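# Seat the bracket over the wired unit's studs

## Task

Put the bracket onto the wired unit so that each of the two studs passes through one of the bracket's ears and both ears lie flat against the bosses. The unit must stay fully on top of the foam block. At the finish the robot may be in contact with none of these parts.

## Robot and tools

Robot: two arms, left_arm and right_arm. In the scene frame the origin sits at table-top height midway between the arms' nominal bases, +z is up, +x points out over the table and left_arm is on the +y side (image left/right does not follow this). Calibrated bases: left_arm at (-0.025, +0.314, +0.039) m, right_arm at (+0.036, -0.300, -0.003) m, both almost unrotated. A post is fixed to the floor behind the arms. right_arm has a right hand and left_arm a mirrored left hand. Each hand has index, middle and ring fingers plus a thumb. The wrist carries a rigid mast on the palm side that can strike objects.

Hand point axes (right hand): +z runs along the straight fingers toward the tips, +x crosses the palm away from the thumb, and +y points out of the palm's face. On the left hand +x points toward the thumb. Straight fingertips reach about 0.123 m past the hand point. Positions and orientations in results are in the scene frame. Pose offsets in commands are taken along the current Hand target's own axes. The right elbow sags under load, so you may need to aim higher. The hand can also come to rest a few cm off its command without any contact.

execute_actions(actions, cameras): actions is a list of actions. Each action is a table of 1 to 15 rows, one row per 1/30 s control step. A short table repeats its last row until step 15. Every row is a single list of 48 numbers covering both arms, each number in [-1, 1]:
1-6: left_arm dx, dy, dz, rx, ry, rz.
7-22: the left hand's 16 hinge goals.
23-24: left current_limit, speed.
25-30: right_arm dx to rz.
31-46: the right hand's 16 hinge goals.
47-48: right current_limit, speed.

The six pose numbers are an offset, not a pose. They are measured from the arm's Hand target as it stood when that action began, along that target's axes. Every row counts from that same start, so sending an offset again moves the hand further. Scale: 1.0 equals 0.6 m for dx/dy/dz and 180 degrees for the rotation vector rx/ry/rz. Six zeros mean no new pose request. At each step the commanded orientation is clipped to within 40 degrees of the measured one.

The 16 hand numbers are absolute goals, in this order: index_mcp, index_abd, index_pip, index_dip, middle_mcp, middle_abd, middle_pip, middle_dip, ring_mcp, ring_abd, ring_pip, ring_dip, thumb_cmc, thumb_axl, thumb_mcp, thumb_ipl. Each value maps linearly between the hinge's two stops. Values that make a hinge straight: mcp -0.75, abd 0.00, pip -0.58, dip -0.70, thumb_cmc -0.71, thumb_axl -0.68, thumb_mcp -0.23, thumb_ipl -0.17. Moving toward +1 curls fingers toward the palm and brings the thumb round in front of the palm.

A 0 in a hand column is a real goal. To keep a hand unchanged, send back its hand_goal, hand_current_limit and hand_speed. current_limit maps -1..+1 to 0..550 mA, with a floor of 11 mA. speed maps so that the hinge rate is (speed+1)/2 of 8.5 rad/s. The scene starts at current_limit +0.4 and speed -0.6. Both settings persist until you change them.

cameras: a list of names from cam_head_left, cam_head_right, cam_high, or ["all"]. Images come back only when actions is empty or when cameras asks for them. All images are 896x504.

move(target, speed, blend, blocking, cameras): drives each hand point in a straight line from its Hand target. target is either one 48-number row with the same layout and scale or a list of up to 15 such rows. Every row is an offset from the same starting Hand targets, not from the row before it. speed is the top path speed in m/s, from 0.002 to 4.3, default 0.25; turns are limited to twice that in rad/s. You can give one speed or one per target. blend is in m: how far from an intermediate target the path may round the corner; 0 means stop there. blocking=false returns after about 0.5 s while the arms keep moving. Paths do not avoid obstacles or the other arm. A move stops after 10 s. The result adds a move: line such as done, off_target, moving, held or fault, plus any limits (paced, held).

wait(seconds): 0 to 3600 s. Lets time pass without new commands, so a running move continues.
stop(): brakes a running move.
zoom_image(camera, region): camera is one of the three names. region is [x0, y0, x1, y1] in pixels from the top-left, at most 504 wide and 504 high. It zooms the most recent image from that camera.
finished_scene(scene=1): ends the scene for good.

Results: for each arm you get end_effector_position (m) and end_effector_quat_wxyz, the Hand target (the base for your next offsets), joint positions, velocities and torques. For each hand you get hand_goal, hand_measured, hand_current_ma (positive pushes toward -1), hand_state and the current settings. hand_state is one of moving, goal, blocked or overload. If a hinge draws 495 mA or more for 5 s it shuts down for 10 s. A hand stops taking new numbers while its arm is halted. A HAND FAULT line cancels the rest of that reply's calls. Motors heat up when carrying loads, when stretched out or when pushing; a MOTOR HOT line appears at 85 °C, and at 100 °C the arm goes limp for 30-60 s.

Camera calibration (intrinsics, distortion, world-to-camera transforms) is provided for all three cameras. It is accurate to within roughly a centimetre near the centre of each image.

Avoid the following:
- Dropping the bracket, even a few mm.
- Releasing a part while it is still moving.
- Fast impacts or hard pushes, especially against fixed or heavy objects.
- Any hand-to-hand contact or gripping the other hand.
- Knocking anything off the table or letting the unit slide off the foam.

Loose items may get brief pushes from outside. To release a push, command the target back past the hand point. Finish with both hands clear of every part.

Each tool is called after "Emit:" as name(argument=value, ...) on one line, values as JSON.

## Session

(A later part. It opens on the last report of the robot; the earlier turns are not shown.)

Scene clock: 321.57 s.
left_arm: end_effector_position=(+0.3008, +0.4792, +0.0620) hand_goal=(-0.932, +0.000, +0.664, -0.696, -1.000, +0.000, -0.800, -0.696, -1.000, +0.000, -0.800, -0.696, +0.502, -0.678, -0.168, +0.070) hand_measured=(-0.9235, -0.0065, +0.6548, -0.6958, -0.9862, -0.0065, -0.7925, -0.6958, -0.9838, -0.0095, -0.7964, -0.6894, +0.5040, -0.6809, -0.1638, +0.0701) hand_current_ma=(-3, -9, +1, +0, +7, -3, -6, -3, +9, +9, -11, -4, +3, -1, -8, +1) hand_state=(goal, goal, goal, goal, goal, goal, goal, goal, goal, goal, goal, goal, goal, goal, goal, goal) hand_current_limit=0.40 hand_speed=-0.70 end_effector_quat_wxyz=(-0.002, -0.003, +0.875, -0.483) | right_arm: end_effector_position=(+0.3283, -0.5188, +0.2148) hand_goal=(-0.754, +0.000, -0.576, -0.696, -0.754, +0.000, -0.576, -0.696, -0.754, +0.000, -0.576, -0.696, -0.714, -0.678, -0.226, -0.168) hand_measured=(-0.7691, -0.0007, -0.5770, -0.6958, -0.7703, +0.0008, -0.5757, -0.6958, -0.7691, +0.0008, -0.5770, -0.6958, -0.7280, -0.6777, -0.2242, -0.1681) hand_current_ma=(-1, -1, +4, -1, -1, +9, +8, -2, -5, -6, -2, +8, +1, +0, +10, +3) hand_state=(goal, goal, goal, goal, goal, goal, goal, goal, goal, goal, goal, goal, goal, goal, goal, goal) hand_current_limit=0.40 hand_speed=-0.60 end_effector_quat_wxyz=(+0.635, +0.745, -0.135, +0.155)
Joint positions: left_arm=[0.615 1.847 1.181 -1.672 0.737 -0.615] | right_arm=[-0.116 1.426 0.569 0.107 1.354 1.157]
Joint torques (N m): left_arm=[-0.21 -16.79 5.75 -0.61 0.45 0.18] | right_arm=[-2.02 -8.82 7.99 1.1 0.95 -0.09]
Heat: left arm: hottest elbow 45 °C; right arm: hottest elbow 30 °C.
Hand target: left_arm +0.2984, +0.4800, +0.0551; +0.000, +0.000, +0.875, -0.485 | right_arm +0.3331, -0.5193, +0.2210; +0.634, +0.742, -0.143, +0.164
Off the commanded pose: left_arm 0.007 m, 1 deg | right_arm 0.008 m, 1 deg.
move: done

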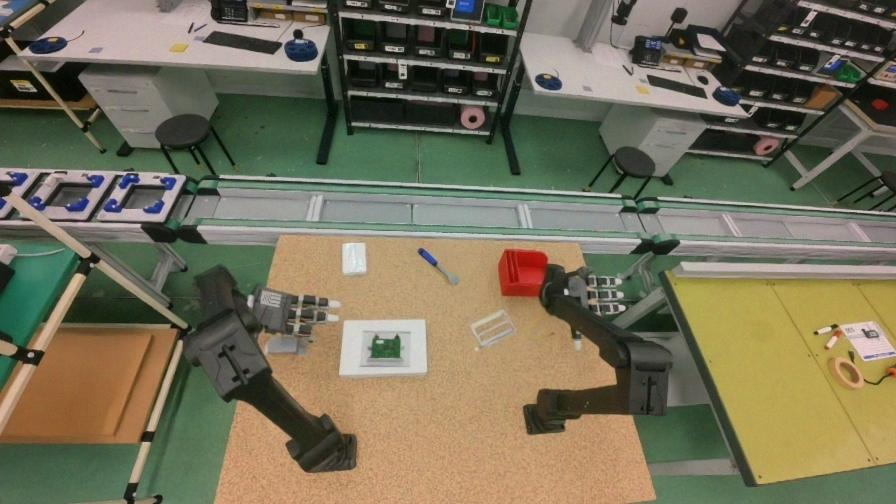

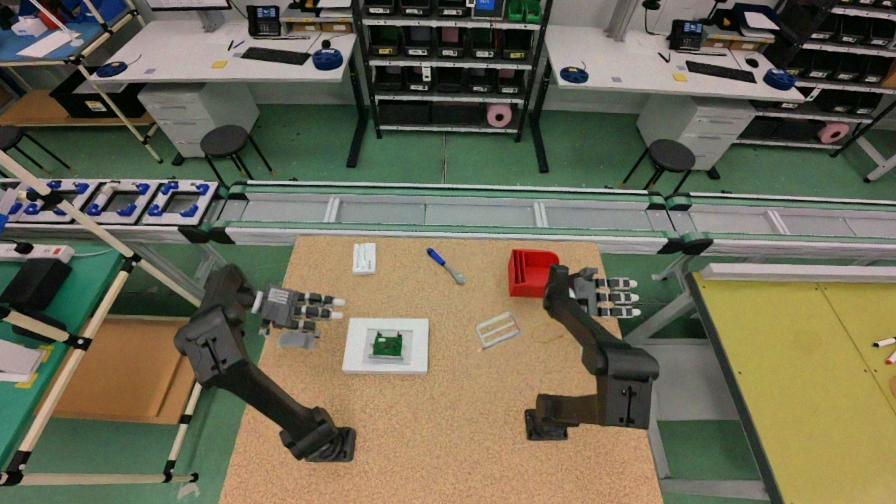

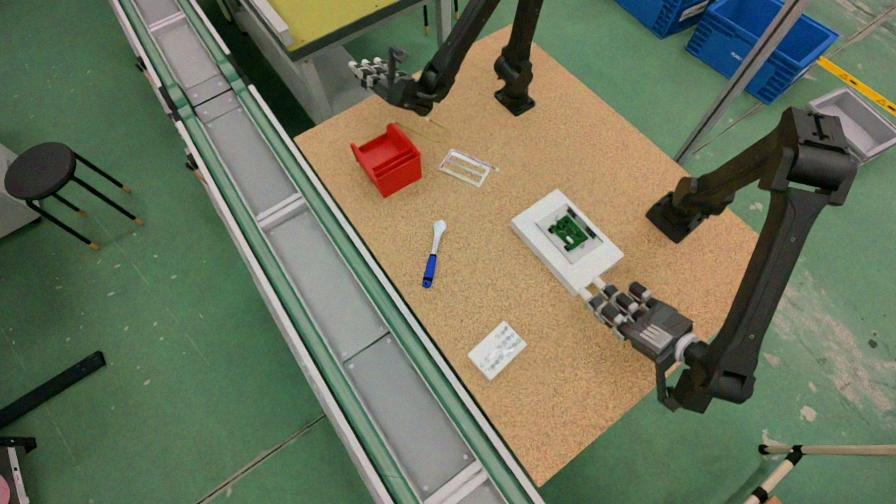

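Emit:
move(target=[0.005,0.0348,0.0198,0,0,0,-0.9315,0,0.6642,-0.6957,-1,0,-0.8,-0.6957,-1,0,-0.8,-0.6957,0.5014,-0.678,-0.1685,0.0703,0.4,-0.7,0,0,0,0,0,0,-0.754,0,-0.576,-0.696,-0.754,0,-0.576,-0.696,-0.754,0,-0.576,-0.696,-0.714,-0.678,-0.226,-0.168,0.4,-0.6], speed=0.06, cameras=["cam_head_left","cam_head_right"])

Emit:
zoom_image(camera="cam_head_right", region=[270, 305, 330, 355])

Emit:
zoom_image(camera="cam_head_left", region=[250, 305, 320, 365])

Scene clock: 341.47 s.
left_arm: end_effector_position=(+0.3000, +0.4792, +0.0406) hand_goal=(-0.932, +0.000, +0.664, -0.696, -1.000, +0.000, -0.800, -0.696, -1.000, +0.000, -0.800, -0.696, +0.502, -0.678, -0.168, +0.070) hand_measured=(-0.9235, -0.0065, +0.6561, -0.6958, -0.9862, -0.0065, -0.7925, -0.6971, -0.9838, -0.0080, -0.7964, -0.6894, +0.5040, -0.6798, -0.1648, +0.0701) hand_current_ma=(+0, -6, +0, +5, +3, +3, -10, -4, -4, +10, -12, -7, +2, +5, -11, +0) hand_state=(goal, goal, goal, goal, goal, goal, goal, goal, goal, goal, goal, goal, goal, goal, goal, goal) hand_current_limit=0.40 hand_speed=-0.70 end_effector_quat_wxyz=(+0.000, +0.000, +0.876, -0.482) | right_arm: end_effector_position=(+0.3283, -0.5188, +0.2148) hand_goal=(-0.754, +0.000, -0.576, -0.696, -0.754, +0.000, -0.576, -0.696, -0.754, +0.000, -0.576, -0.696, -0.714, -0.678, -0.226, -0.168) hand_measured=(-0.7691, -0.0007, -0.5757, -0.6958, -0.7703, +0.0008, -0.5757, -0.6958, -0.7691, +0.0008, -0.5770, -0.6945, -0.7267, -0.6777, -0.2252, -0.1681) hand_current_ma=(-9, +0, +3, +7, -3, +3, +8, -6, -10, -5, -6, +6, +0, -4, +3, +1) hand_state=(goal, goal, goal, goal, goal, goal, goal, goal, goal, goal, goal, goal, goal, goal, goal, goal) hand_current_limit=0.40 hand_speed=-0.60 end_effector_quat_wxyz=(+0.635, +0.745, -0.135, +0.155)
Joint positions: left_arm=[0.616 1.879 1.161 -1.617 0.734 -0.609] | right_arm=[-0.116 1.426 0.569 0.107 1.354 1.157]
Joint torques (N m): left_arm=[0.09 -16.32 5.3 -0.61 0.42 0.2] | right_arm=[-2.02 -8.82 7.99 1.1 0.95 -0.09]
Heat: left arm: hottest elbow 43 °C; right arm: hottest elbow 31 °C.
Hand target: left_arm +0.2956, +0.4810, +0.0311; +0.001, +0.000, +0.875, -0.485 | right_arm +0.3331, -0.5193, +0.2210; +0.634, +0.742, -0.143, +0.164
Off the commanded pose: left_arm 0.011 m, 0 deg | right_arm 0.008 m, 1 deg.
move: off_target (left_arm)

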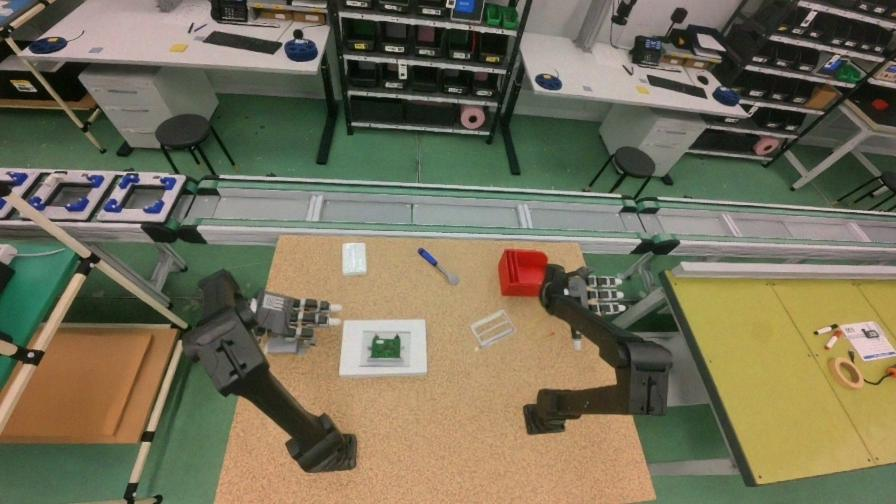

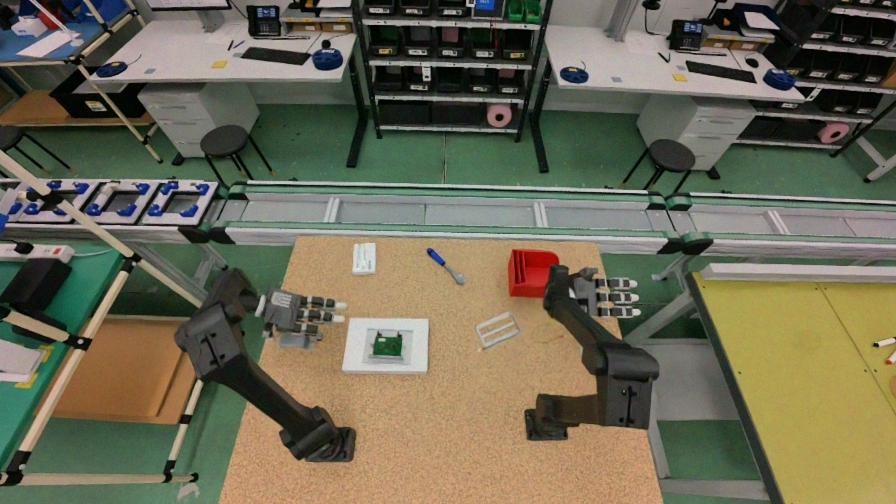

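Scaled by 8.400 from the camera's image (finer frame: 1280x720).

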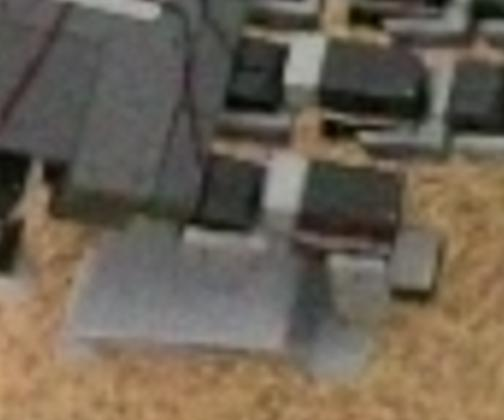

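Scaled by 7.200 from the camera's image (finer frame: 1280x720).

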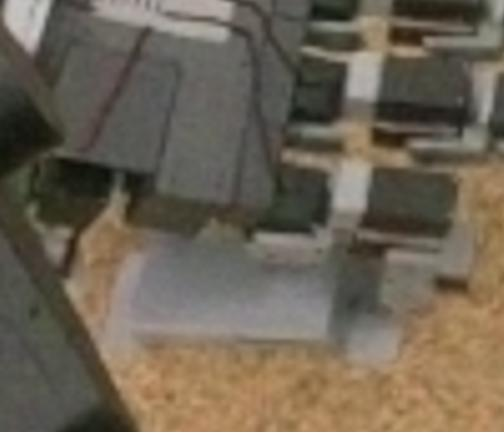

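Emit:
move(target=[0.0033,0.0094,0.004,0,0,0,-0.9315,0,0.6642,-0.6957,-1,0,-0.8,-0.6957,-1,0,-0.8,-0.6957,0.5014,-0.678,-0.1685,0.0703,0.4,-0.7,0,0,0,0,0,0,-0.754,0,-0.576,-0.696,-0.754,0,-0.576,-0.696,-0.754,0,-0.576,-0.696,-0.714,-0.678,-0.226,-0.168,0.4,-0.6], speed=0.06)

Scene clock: 345.67 s.
left_arm: end_effector_position=(+0.2992, +0.4809, +0.0369) hand_goal=(-0.932, +0.000, +0.664, -0.696, -1.000, +0.000, -0.800, -0.696, -1.000, +0.000, -0.800, -0.696, +0.502, -0.678, -0.168, +0.070) hand_measured=(-0.9235, +0.0037, +0.6600, -0.6971, -0.9850, -0.0080, -0.7925, -0.6958, -0.9850, -0.0095, -0.7964, -0.6907, +0.5040, -0.6798, -0.1638, +0.0710) hand_current_ma=(-6, -10, +5, +4, +8, -9, -6, -7, +1, +11, -10, -7, +5, +0, -8, -3) hand_state=(goal, goal, goal, goal, goal, goal, goal, goal, goal, goal, goal, goal, goal, goal, goal, goal) hand_current_limit=0.40 hand_speed=-0.70 end_effector_quat_wxyz=(+0.002, +0.001, +0.877, -0.480) | right_arm: end_effector_position=(+0.3283, -0.5188, +0.2148) hand_goal=(-0.754, +0.000, -0.576, -0.696, -0.754, +0.000, -0.576, -0.696, -0.754, +0.000, -0.576, -0.696, -0.714, -0.678, -0.226, -0.168) hand_measured=(-0.7691, +0.0008, -0.5757, -0.6958, -0.7703, +0.0008, -0.5770, -0.6971, -0.7703, +0.0008, -0.5770, -0.6958, -0.7280, -0.6777, -0.2252, -0.1681) hand_current_ma=(-3, +6, +9, +6, +1, +9, +5, -4, -2, +1, -10, +5, +6, -2, +7, +9) hand_state=(goal, goal, goal, goal, goal, goal, goal, goal, goal, goal, goal, goal, goal, goal, goal, goal) hand_current_limit=0.40 hand_speed=-0.60 end_effector_quat_wxyz=(+0.635, +0.745, -0.135, +0.155)
Joint positions: left_arm=[0.62 1.883 1.156 -1.606 0.732 -0.605] | right_arm=[-0.116 1.426 0.569 0.107 1.354 1.157]
Joint torques (N m): left_arm=[0.21 -15.85 5.23 -0.54 0.41 0.2] | right_arm=[-2.02 -8.82 7.98 1.09 0.95 -0.09]
Heat: left arm: hottest elbow 42 °C; right arm: hottest elbow 31 °C.
Hand target: left_arm +0.2936, +0.4819, +0.0249; +0.001, +0.000, +0.875, -0.485 | right_arm +0.3331, -0.5193, +0.2210; +0.634, +0.742, -0.143, +0.164
Off the commanded pose: left_arm 0.013 m, 1 deg | right_arm 0.008 m, 1 deg.
move: off_target (left_arm)

Emit:
move(target=[0,0,0,0,0,0,-0.9315,0,0.86,-0.6957,-1,0,-0.8,-0.6957,-1,0,-0.8,-0.6957,0.5014,-0.678,-0.05,0.0703,0.0,-0.85,0,0,0,0,0,0,-0.754,0,-0.576,-0.696,-0.754,0,-0.576,-0.696,-0.754,0,-0.576,-0.696,-0.714,-0.678,-0.226,-0.168,0.4,-0.6], cameras=["cam_head_left","cam_head_right"])

Emit:
zoom_image(camera="cam_head_right", region=[270, 305, 330, 355])

Emit:
zoom_image(camera="cam_head_left", region=[250, 305, 320, 365])

Scene clock: 349.83 s.
left_arm: end_effector_position=(+0.2992, +0.4809, +0.0367) hand_goal=(-0.932, +0.000, +0.860, -0.696, -1.000, +0.000, -0.800, -0.696, -1.000, +0.000, -0.800, -0.696, +0.502, -0.678, -0.050, +0.070) hand_measured=(-0.9307, +0.0037, +0.8255, -0.6983, -0.9850, -0.0080, -0.7925, -0.6958, -0.9838, -0.0095, -0.7964, -0.6907, +0.5040, -0.6809, -0.0510, +0.0701) hand_current_ma=(-8, -4, -13, +5, +2, -6, -4, -8, +6, +5, -10, -7, +2, -1, -16, +2) hand_state=(goal, goal, blocked, goal, goal, goal, goal, goal, goal, goal, goal, goal, goal, goal, goal, goal) hand_current_limit=0.00 hand_speed=-0.85 end_effector_quat_wxyz=(+0.002, +0.001, +0.877, -0.480) | right_arm: end_effector_position=(+0.3283, -0.5188, +0.2148) hand_goal=(-0.754, +0.000, -0.576, -0.696, -0.754, +0.000, -0.576, -0.696, -0.754, +0.000, -0.576, -0.696, -0.714, -0.678, -0.226, -0.168) hand_measured=(-0.7691, +0.0008, -0.5757, -0.6971, -0.7703, -0.0021, -0.5757, -0.6958, -0.7679, -0.0007, -0.5770, -0.6971, -0.7293, -0.6767, -0.2252, -0.1681) hand_current_ma=(-11, -1, +3, +1, -2, +5, +10, -6, -10, +4, -2, +9, -1, +0, +14, +11) hand_state=(goal, goal, goal, goal, goal, goal, goal, goal, goal, goal, goal, goal, goal, goal, goal, goal) hand_current_limit=0.40 hand_speed=-0.60 end_effector_quat_wxyz=(+0.635, +0.745, -0.135, +0.155)
Joint positions: left_arm=[0.62 1.883 1.156 -1.606 0.731 -0.604] | right_arm=[-0.116 1.426 0.569 0.107 1.354 1.157]
Joint torques (N m): left_arm=[0.38 -16.03 5.23 -0.51 0.41 0.19] | right_arm=[-2.02 -8.88 8.01 1.09 0.95 -0.09]
Heat: left arm: hottest elbow 42 °C; right arm: hottest elbow 31 °C.
Hand target: left_arm +0.2936, +0.4819, +0.0250; +0.001, +0.000, +0.875, -0.485 | right_arm +0.3331, -0.5193, +0.2210; +0.634, +0.742, -0.143, +0.164
Off the commanded pose: left_arm 0.013 m, 1 deg | right_arm 0.008 m, 1 deg.
move: done

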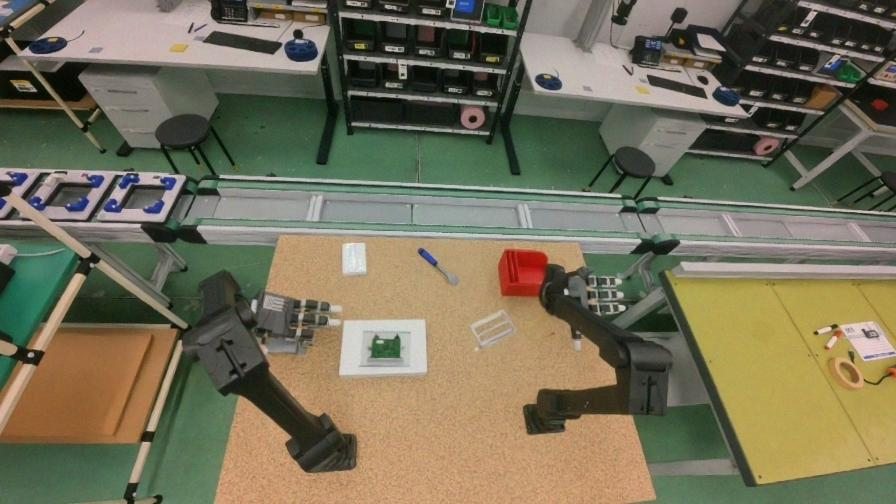

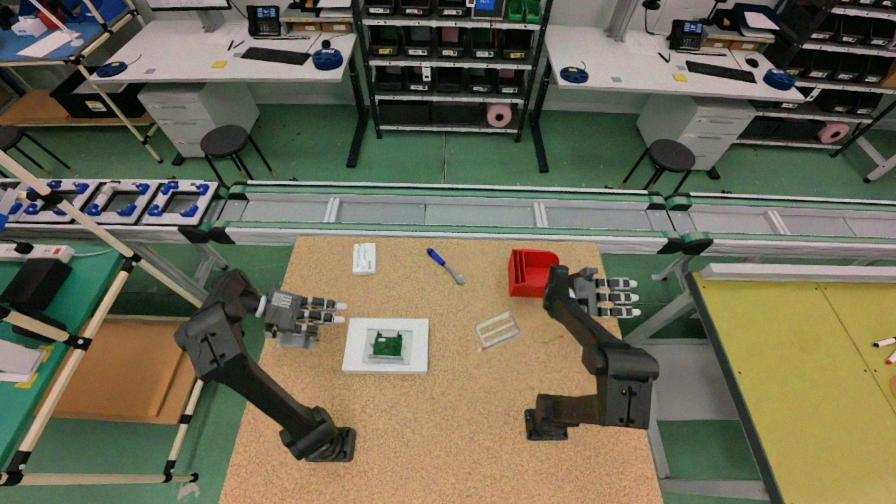

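Scaled by 8.400 from the camera's image (finer frame: 1280x720).

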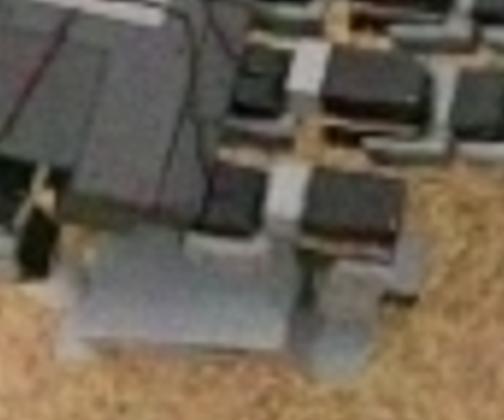

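Scaled by 7.200 from the camera's image (finer frame: 1280x720).

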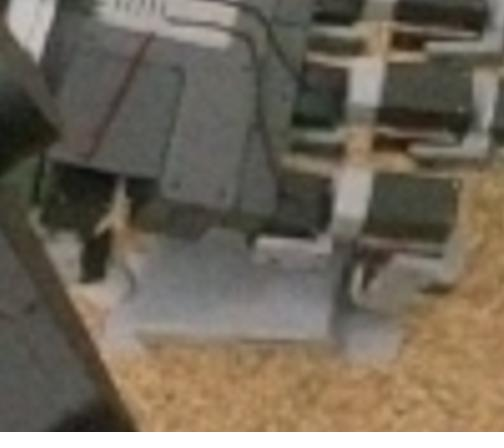

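Emit:
move(target=[0,0,0,0,0,0,-0.9315,0,0.92,-0.6957,-1,0,-0.8,-0.6957,-1,0,-0.8,-0.6957,0.5014,-0.678,0.06,0.0703,0.0,-0.85,0,0,0,0,0,0,-0.754,0,-0.576,-0.696,-0.754,0,-0.576,-0.696,-0.754,0,-0.576,-0.696,-0.714,-0.678,-0.226,-0.168,0.4,-0.6], cameras=["cam_head_left","cam_head_right"])

Emit:
zoom_image(camera="cam_head_right", region=[270, 305, 330, 355])

Emit:
zoom_image(camera="cam_head_left", region=[250, 305, 320, 365])

Scene clock: 354.73 s.
left_arm: end_effector_position=(+0.2991, +0.4810, +0.0363) hand_goal=(-0.932, +0.000, +0.920, -0.696, -1.000, +0.000, -0.800, -0.696, -1.000, +0.000, -0.800, -0.696, +0.502, -0.678, +0.060, +0.070) hand_measured=(-0.9392, +0.0023, +0.8601, -0.7047, -0.9850, -0.0080, -0.7925, -0.6958, -0.9850, -0.0095, -0.7964, -0.6894, +0.5040, -0.6809, -0.0144, +0.0606) hand_current_ma=(-13, -2, -38, +1, +4, -2, -7, -12, +3, +11, -8, -6, +1, +7, -86, -3) hand_state=(goal, goal, blocked, goal, goal, goal, goal, goal, goal, goal, goal, goal, goal, goal, blocked, goal) hand_current_limit=0.00 hand_speed=-0.85 end_effector_quat_wxyz=(+0.002, +0.002, +0.877, -0.480) | right_arm: end_effector_position=(+0.3283, -0.5188, +0.2148) hand_goal=(-0.754, +0.000, -0.576, -0.696, -0.754, +0.000, -0.576, -0.696, -0.754, +0.000, -0.576, -0.696, -0.714, -0.678, -0.226, -0.168) hand_measured=(-0.7679, +0.0008, -0.5757, -0.6971, -0.7703, +0.0008, -0.5770, -0.6958, -0.7691, -0.0021, -0.5770, -0.6958, -0.7280, -0.6767, -0.2272, -0.1672) hand_current_ma=(-3, +3, +10, +5, -1, +6, +9, -6, -8, -1, +4, +12, +1, -6, +6, +6) hand_state=(goal, goal, goal, goal, goal, goal, goal, goal, goal, goal, goal, goal, goal, goal, goal, goal) hand_current_limit=0.40 hand_speed=-0.60 end_effector_quat_wxyz=(+0.635, +0.745, -0.135, +0.155)
Joint positions: left_arm=[0.62 1.884 1.156 -1.605 0.731 -0.604] | right_arm=[-0.116 1.426 0.569 0.107 1.354 1.157]
Joint torques (N m): left_arm=[0.38 -15.85 5.15 -0.57 0.45 0.2] | right_arm=[-2.02 -8.82 7.99 1.07 0.95 -0.08]
Heat: left arm: hottest elbow 41 °C; right arm: hottest elbow 31 °C.
Hand target: left_arm +0.2936, +0.4819, +0.0250; +0.001, +0.000, +0.875, -0.485 | right_arm +0.3331, -0.5193, +0.2210; +0.634, +0.742, -0.143, +0.164
Off the commanded pose: left_arm 0.013 m, 1 deg | right_arm 0.008 m, 1 deg.
move: done

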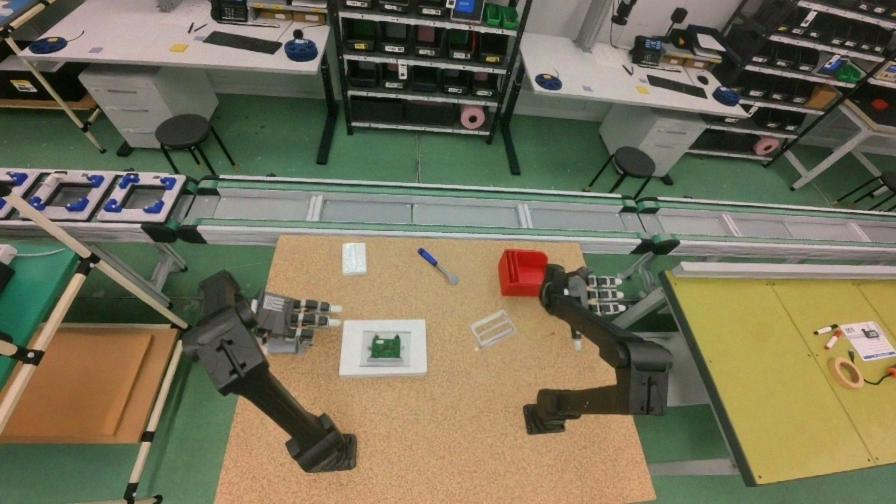

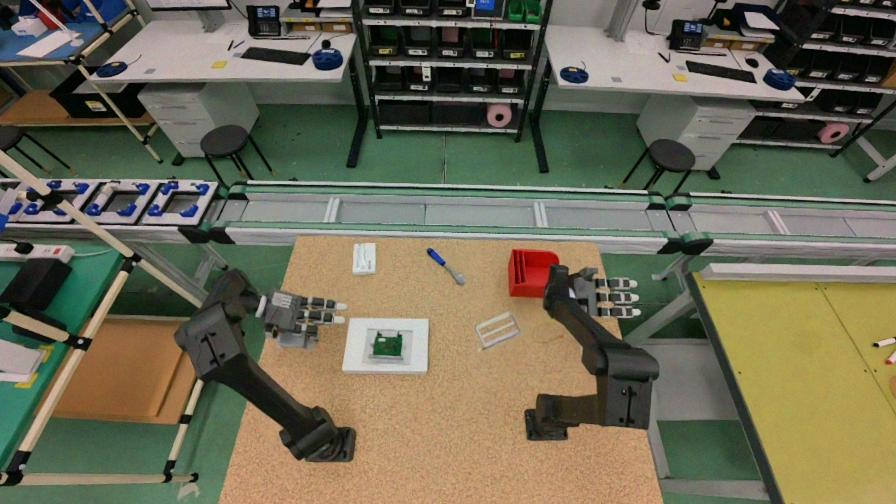

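Scaled by 8.400 from the camera's image (finer frame: 1280x720).

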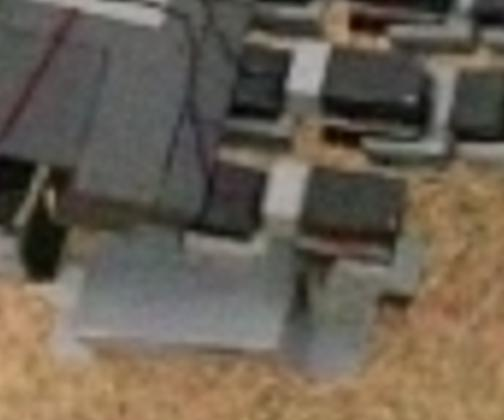

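Scaled by 7.200 from the camera's image (finer frame: 1280x720).

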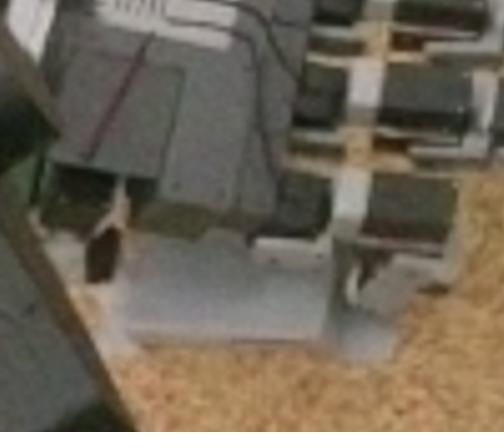

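Emit:
move(target=[0,0,0,0,0,0,-0.9,0,1.0,-0.6,-1,0,-0.8,-0.6957,-1,0,-0.8,-0.6957,0.5014,-0.678,0.12,0.1,0.0,-0.85,0,0,0,0,0,0,-0.754,0,-0.576,-0.696,-0.754,0,-0.576,-0.696,-0.754,0,-0.576,-0.696,-0.714,-0.678,-0.226,-0.168,0.4,-0.6], cameras=["cam_head_left","cam_head_right"])

Emit:
zoom_image(camera="cam_head_right", region=[270, 305, 330, 355])

Emit:
zoom_image(camera="cam_head_left", region=[250, 305, 320, 365])

Scene clock: 359.60 s.
left_arm: end_effector_position=(+0.2992, +0.4812, +0.0361) hand_goal=(-0.900, +0.000, +1.000, -0.600, -1.000, +0.000, -0.800, -0.696, -1.000, +0.000, -0.800, -0.696, +0.502, -0.678, +0.120, +0.100) hand_measured=(-0.9452, +0.0023, +0.8627, -0.6958, -0.9862, -0.0065, -0.7925, -0.6958, -0.9838, -0.0095, -0.7964, -0.6894, +0.5027, -0.6798, -0.0134, +0.0606) hand_current_ma=(-31, -9, -134, -70, +4, -1, -8, -6, -1, +6, -13, -7, +9, +2, -198, -25) hand_state=(blocked, goal, blocked, blocked, goal, goal, goal, goal, goal, goal, goal, goal, goal, goal, blocked, blocked) hand_current_limit=0.00 hand_speed=-0.85 end_effector_quat_wxyz=(+0.002, +0.002, +0.877, -0.480) | right_arm: end_effector_position=(+0.3283, -0.5188, +0.2148) hand_goal=(-0.754, +0.000, -0.576, -0.696, -0.754, +0.000, -0.576, -0.696, -0.754, +0.000, -0.576, -0.696, -0.714, -0.678, -0.226, -0.168) hand_measured=(-0.7679, +0.0008, -0.5782, -0.6958, -0.7703, -0.0007, -0.5782, -0.6958, -0.7691, +0.0023, -0.5770, -0.6958, -0.7293, -0.6767, -0.2262, -0.1672) hand_current_ma=(-4, +2, +8, +10, -6, +4, +10, -10, -13, -6, +0, +5, +2, -5, +2, +14) hand_state=(goal, goal, goal, goal, goal, goal, goal, goal, goal, goal, goal, goal, goal, goal, goal, goal) hand_current_limit=0.40 hand_speed=-0.60 end_effector_quat_wxyz=(+0.635, +0.745, -0.135, +0.155)
Joint positions: left_arm=[0.62 1.884 1.156 -1.604 0.73 -0.604] | right_arm=[-0.116 1.426 0.569 0.107 1.354 1.157]
Joint torques (N m): left_arm=[0.38 -16.21 5.19 -0.65 0.46 0.2] | right_arm=[-2.08 -8.76 7.99 1.09 0.95 -0.09]
Heat: left arm: hottest elbow 41 °C; right arm: hottest elbow 31 °C.
Hand target: left_arm +0.2936, +0.4819, +0.0250; +0.001, +0.000, +0.875, -0.485 | right_arm +0.3331, -0.5193, +0.2210; +0.634, +0.742, -0.143, +0.164
Off the commanded pose: left_arm 0.012 m, 1 deg | right_arm 0.008 m, 1 deg.
move: done

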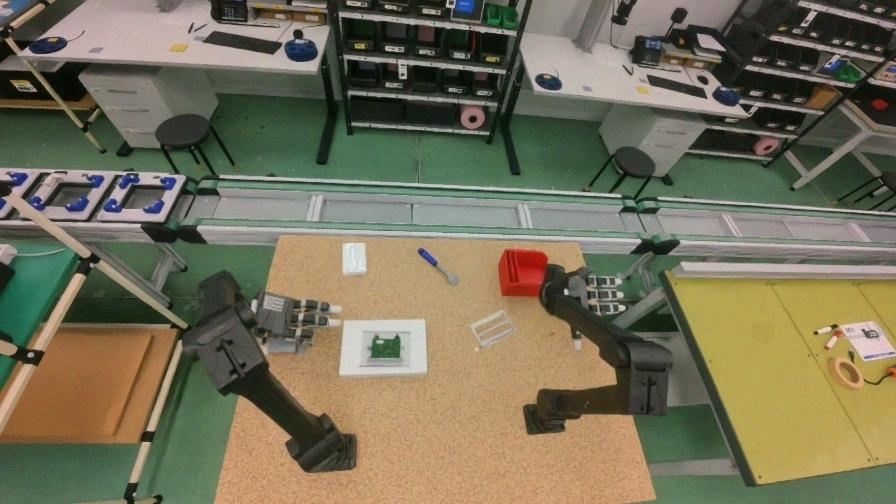

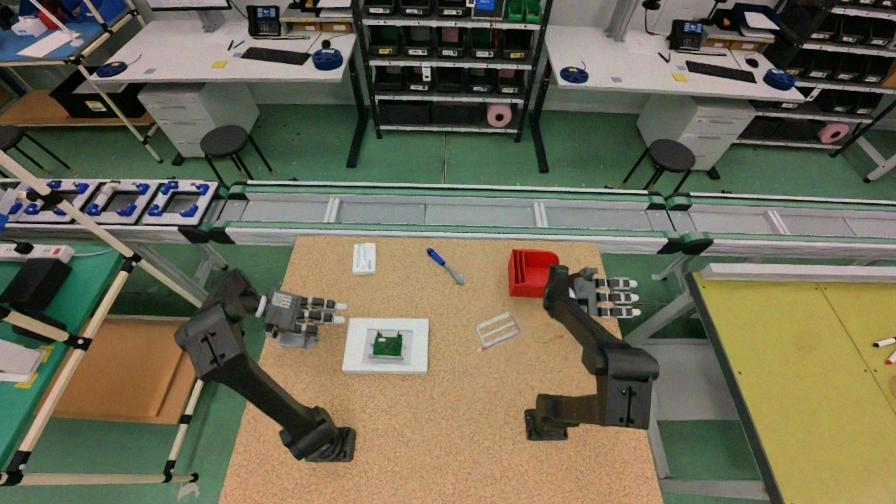

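Scaled by 8.400 from the camera's image (finer frame: 1280x720).

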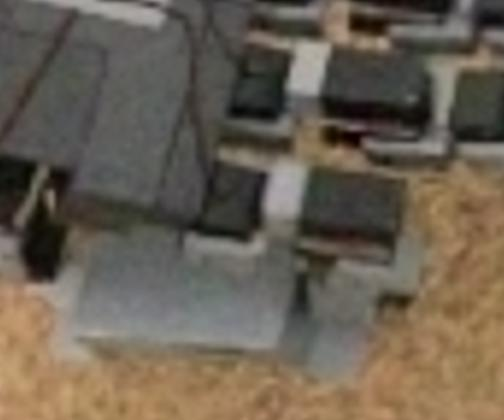

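Scaled by 7.200 from the camera's image (finer frame: 1280x720).

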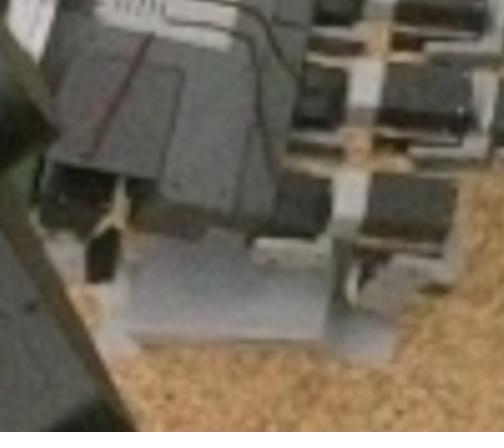

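Emit:
move(target=[0,-0.0565,-0.0353,0,0,0,-0.9,0,1.0,-0.6,-1,0,-0.8,-0.6957,-1,0,-0.8,-0.6957,0.5014,-0.678,0.12,0.1,0.0,-0.85,0,0,0,0,0,0,-0.754,0,-0.576,-0.696,-0.754,0,-0.576,-0.696,-0.754,0,-0.576,-0.696,-0.714,-0.678,-0.226,-0.168,0.4,-0.6], cameras=["all"], speed=0.05)

Emit:
zoom_image(camera="cam_head_right", region=[270, 300, 330, 350])

Emit:
zoom_image(camera="cam_head_left", region=[250, 300, 320, 360])

Emit:
zoom_image(camera="cam_high", region=[600, 280, 680, 360])

Scene clock: 365.00 s.
left_arm: end_effector_position=(+0.2936, +0.4767, +0.0567) hand_goal=(-0.900, +0.000, +1.000, -0.600, -1.000, +0.000, -0.800, -0.696, -1.000, +0.000, -0.800, -0.696, +0.502, -0.678, +0.120, +0.100) hand_measured=(-0.9476, +0.0023, +0.8627, -0.6881, -0.9862, -0.0080, -0.7925, -0.6958, -0.9838, -0.0095, -0.7964, -0.6894, +0.5052, -0.6735, -0.0134, +0.0606) hand_current_ma=(-29, -9, -133, -64, +7, -6, -12, -7, -4, +16, -10, -6, +7, +8, -202, -24) hand_state=(blocked, goal, blocked, blocked, goal, goal, goal, goal, goal, goal, goal, goal, goal, goal, blocked, blocked) hand_current_limit=0.00 hand_speed=-0.85 end_effector_quat_wxyz=(-0.003, +0.002, +0.875, -0.484) | right_arm: end_effector_position=(+0.3283, -0.5188, +0.2148) hand_goal=(-0.754, +0.000, -0.576, -0.696, -0.754, +0.000, -0.576, -0.696, -0.754, +0.000, -0.576, -0.696, -0.714, -0.678, -0.226, -0.168) hand_measured=(-0.7703, -0.0007, -0.5757, -0.6971, -0.7691, -0.0007, -0.5770, -0.6958, -0.7691, +0.0008, -0.5770, -0.6958, -0.7280, -0.6767, -0.2262, -0.1681) hand_current_ma=(-1, +4, +6, +8, -3, +3, +7, -5, -8, +2, -4, +11, -1, -3, +8, +13) hand_state=(goal, goal, goal, goal, goal, goal, goal, goal, goal, goal, goal, goal, goal, goal, goal, goal) hand_current_limit=0.40 hand_speed=-0.60 end_effector_quat_wxyz=(+0.635, +0.745, -0.135, +0.155)
Joint positions: left_arm=[0.62 1.845 1.156 -1.661 0.729 -0.598] | right_arm=[-0.116 1.426 0.569 0.107 1.354 1.157]
Joint torques (N m): left_arm=[0.5 -18.37 7.8 -1.92 0.42 0.14] | right_arm=[-2.02 -8.82 7.99 1.09 0.95 -0.09]
Heat: left arm: hottest elbow 40 °C; right arm: hottest elbow 31 °C.
Hand target: left_arm +0.2935, +0.4819, +0.0649; +0.000, +0.000, +0.875, -0.485 | right_arm +0.3331, -0.5193, +0.2210; +0.634, +0.742, -0.143, +0.164
Off the commanded pose: left_arm 0.010 m, 0 deg | right_arm 0.008 m, 1 deg.
move: done

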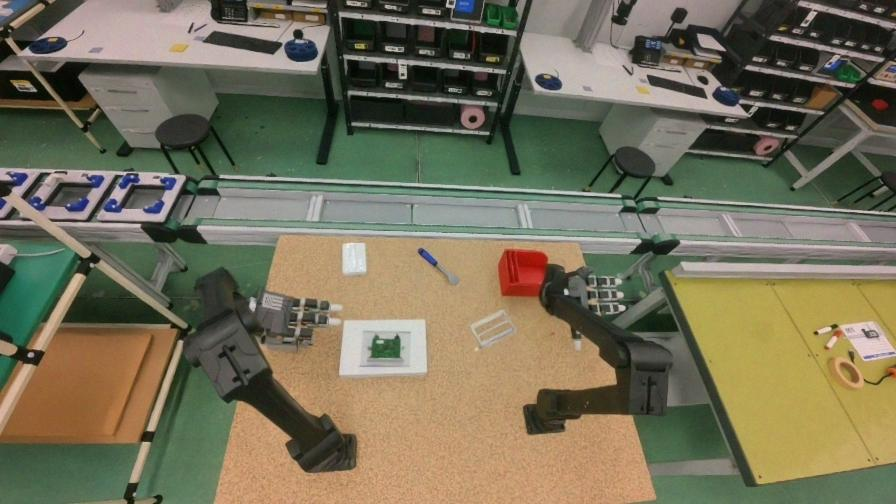

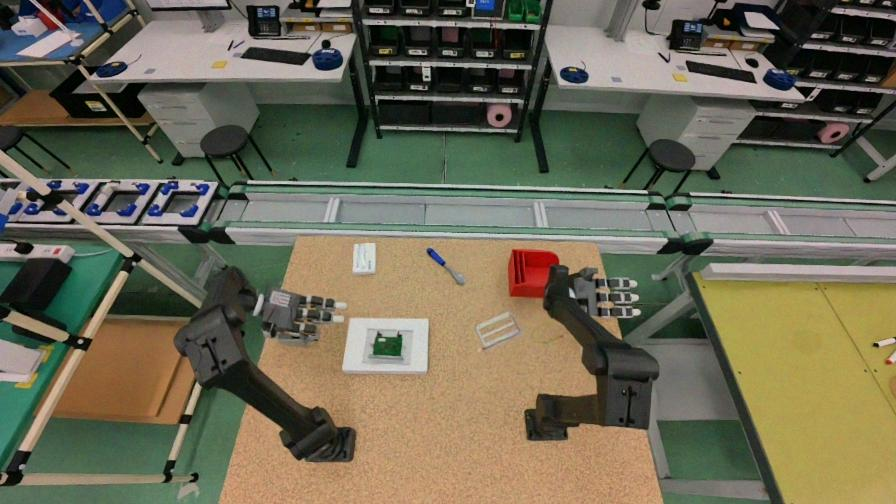

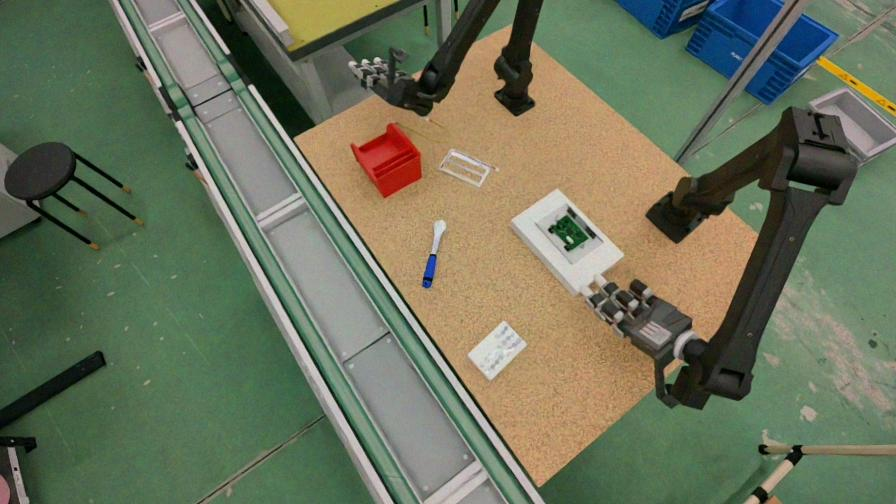

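Scaled by 8.400 from the camera's image (finer frame: 1280x720).

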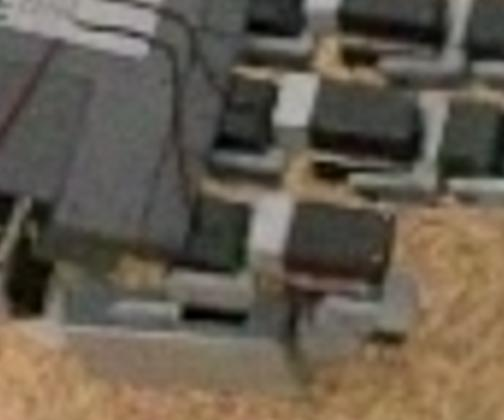

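Scaled by 7.200 from the camera's image (finer frame: 1280x720).

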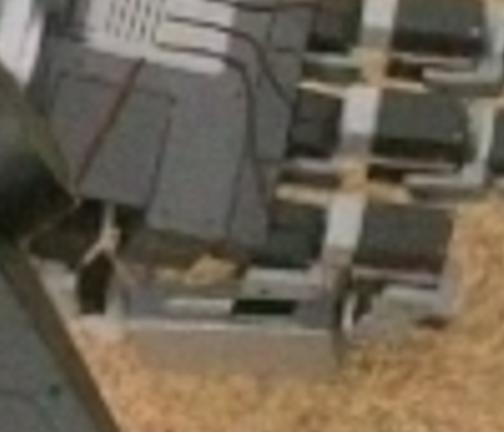

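Scaled by 6.300 from the camera's image (finer frame: 1280x720).

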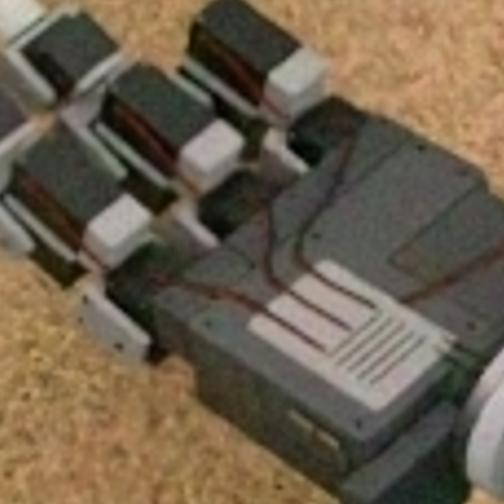

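Emit:
move(target=[0,0.0565,0.0353,0,0,0,-0.9,0,1.0,-0.6,-1,0,-0.8,-0.6957,-1,0,-0.8,-0.6957,0.5014,-0.678,0.12,0.1,0.0,-0.85,0,0,0,0,0,0,-0.754,0,-0.576,-0.696,-0.754,0,-0.576,-0.696,-0.754,0,-0.576,-0.696,-0.714,-0.678,-0.226,-0.168,0.4,-0.6], cameras=["all"], speed=0.03)

Emit:
zoom_image(camera="cam_head_right", region=[270, 300, 330, 350])

Emit:
zoom_image(camera="cam_head_left", region=[250, 300, 320, 360])

Scene clock: 375.70 s.
left_arm: end_effector_position=(+0.2979, +0.4801, +0.0405) hand_goal=(-0.900, +0.000, +1.000, -0.600, -1.000, +0.000, -0.800, -0.696, -1.000, +0.000, -0.800, -0.696, +0.502, -0.678, +0.120, +0.100) hand_measured=(-0.9790, +0.0037, +0.8935, -0.6550, -0.9850, -0.0036, -0.7925, -0.6958, -0.9838, -0.0080, -0.7964, -0.6894, +0.5102, -0.6746, -0.0144, +0.0596) hand_current_ma=(-63, -6, -84, -24, +9, -8, -15, -3, -6, +6, -11, -8, +9, +8, -203, -28) hand_state=(blocked, goal, blocked, blocked, goal, goal, goal, goal, goal, goal, goal, goal, goal, goal, blocked, blocked) hand_current_limit=0.00 hand_speed=-0.85 end_effector_quat_wxyz=(+0.001, +0.004, +0.877, -0.481) | right_arm: end_effector_position=(+0.3283, -0.5188, +0.2148) hand_goal=(-0.754, +0.000, -0.576, -0.696, -0.754, +0.000, -0.576, -0.696, -0.754, +0.000, -0.576, -0.696, -0.714, -0.678, -0.226, -0.168) hand_measured=(-0.7691, -0.0007, -0.5757, -0.6958, -0.7703, +0.0008, -0.5757, -0.6958, -0.7691, -0.0021, -0.5770, -0.6958, -0.7267, -0.6767, -0.2262, -0.1681) hand_current_ma=(-5, +0, +6, +3, -4, +4, +9, -4, -10, +2, -3, +5, +2, -4, +10, +3) hand_state=(goal, goal, goal, goal, goal, goal, goal, goal, goal, goal, goal, goal, goal, goal, goal, goal) hand_current_limit=0.40 hand_speed=-0.60 end_effector_quat_wxyz=(+0.635, +0.745, -0.135, +0.155)
Joint positions: left_arm=[0.62 1.876 1.156 -1.619 0.729 -0.597] | right_arm=[-0.116 1.426 0.569 0.107 1.354 1.157]
Joint torques (N m): left_arm=[0.32 -15.33 5.2 -0.14 0.5 0.13] | right_arm=[-2.08 -8.76 8.01 1.1 0.95 -0.09]
Heat: left arm: hottest elbow 40 °C; right arm: hottest elbow 31 °C.
Hand target: left_arm +0.2936, +0.4818, +0.0249; +0.001, +0.000, +0.875, -0.485 | right_arm +0.3331, -0.5193, +0.2210; +0.634, +0.742, -0.143, +0.164
Off the commanded pose: left_arm 0.016 m, 1 deg | right_arm 0.008 m, 1 deg.
move: off_target (left_arm)

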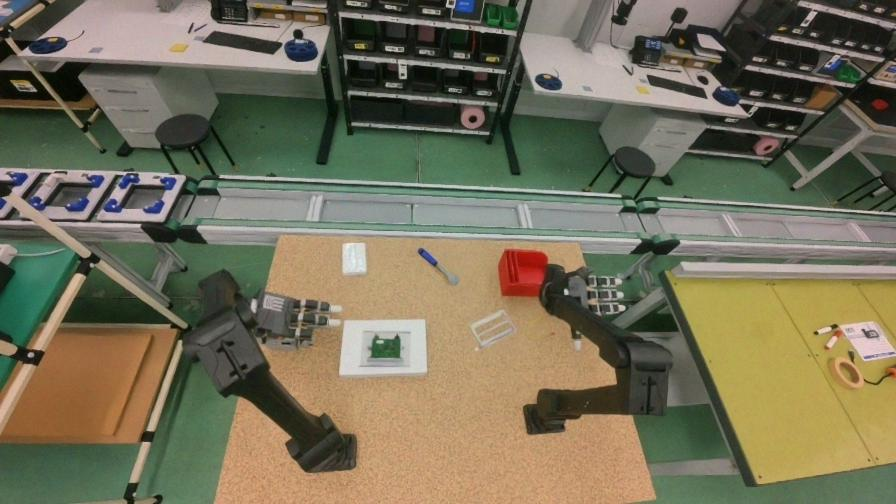

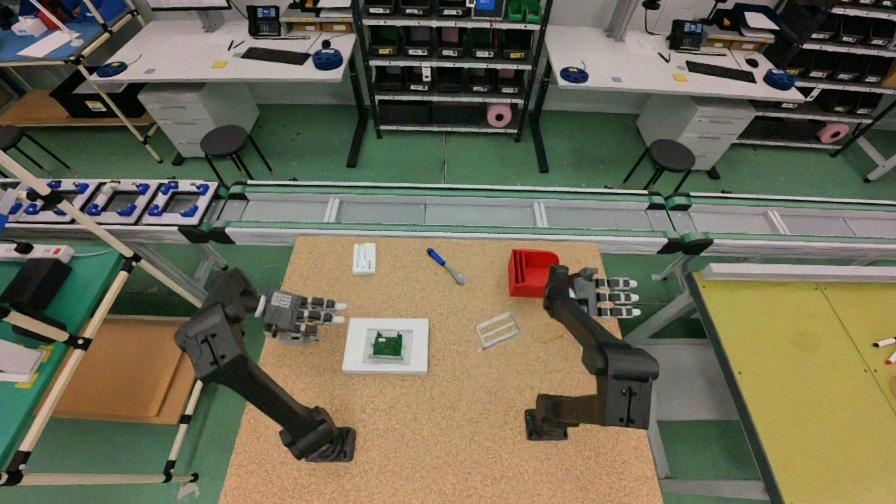

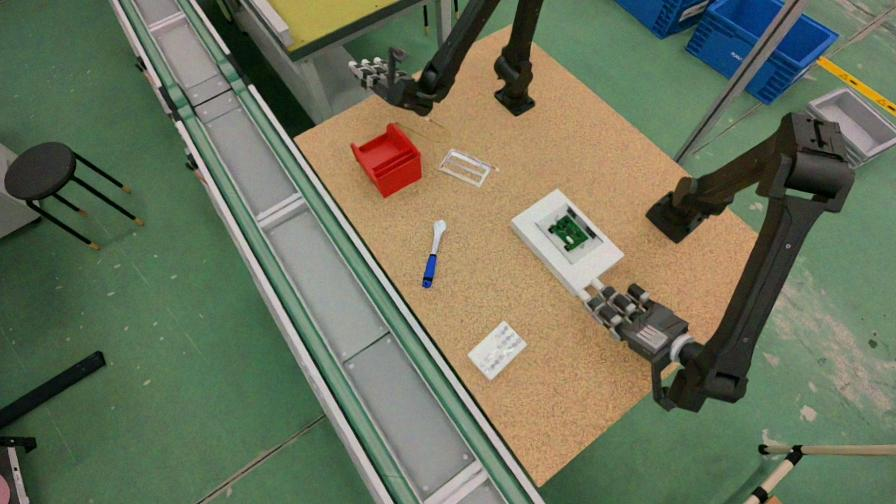

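Scaled by 8.400 from the camera's image (finer frame: 1280x720).

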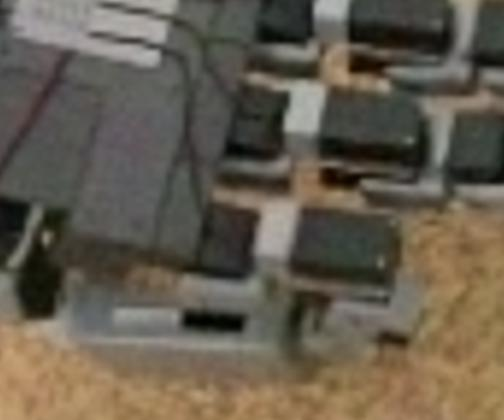

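Scaled by 7.200 from the camera's image (finer frame: 1280x720).

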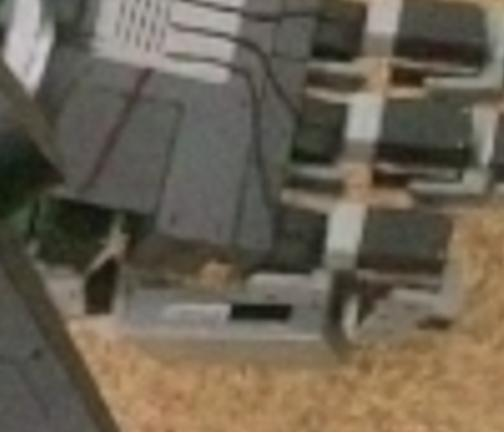

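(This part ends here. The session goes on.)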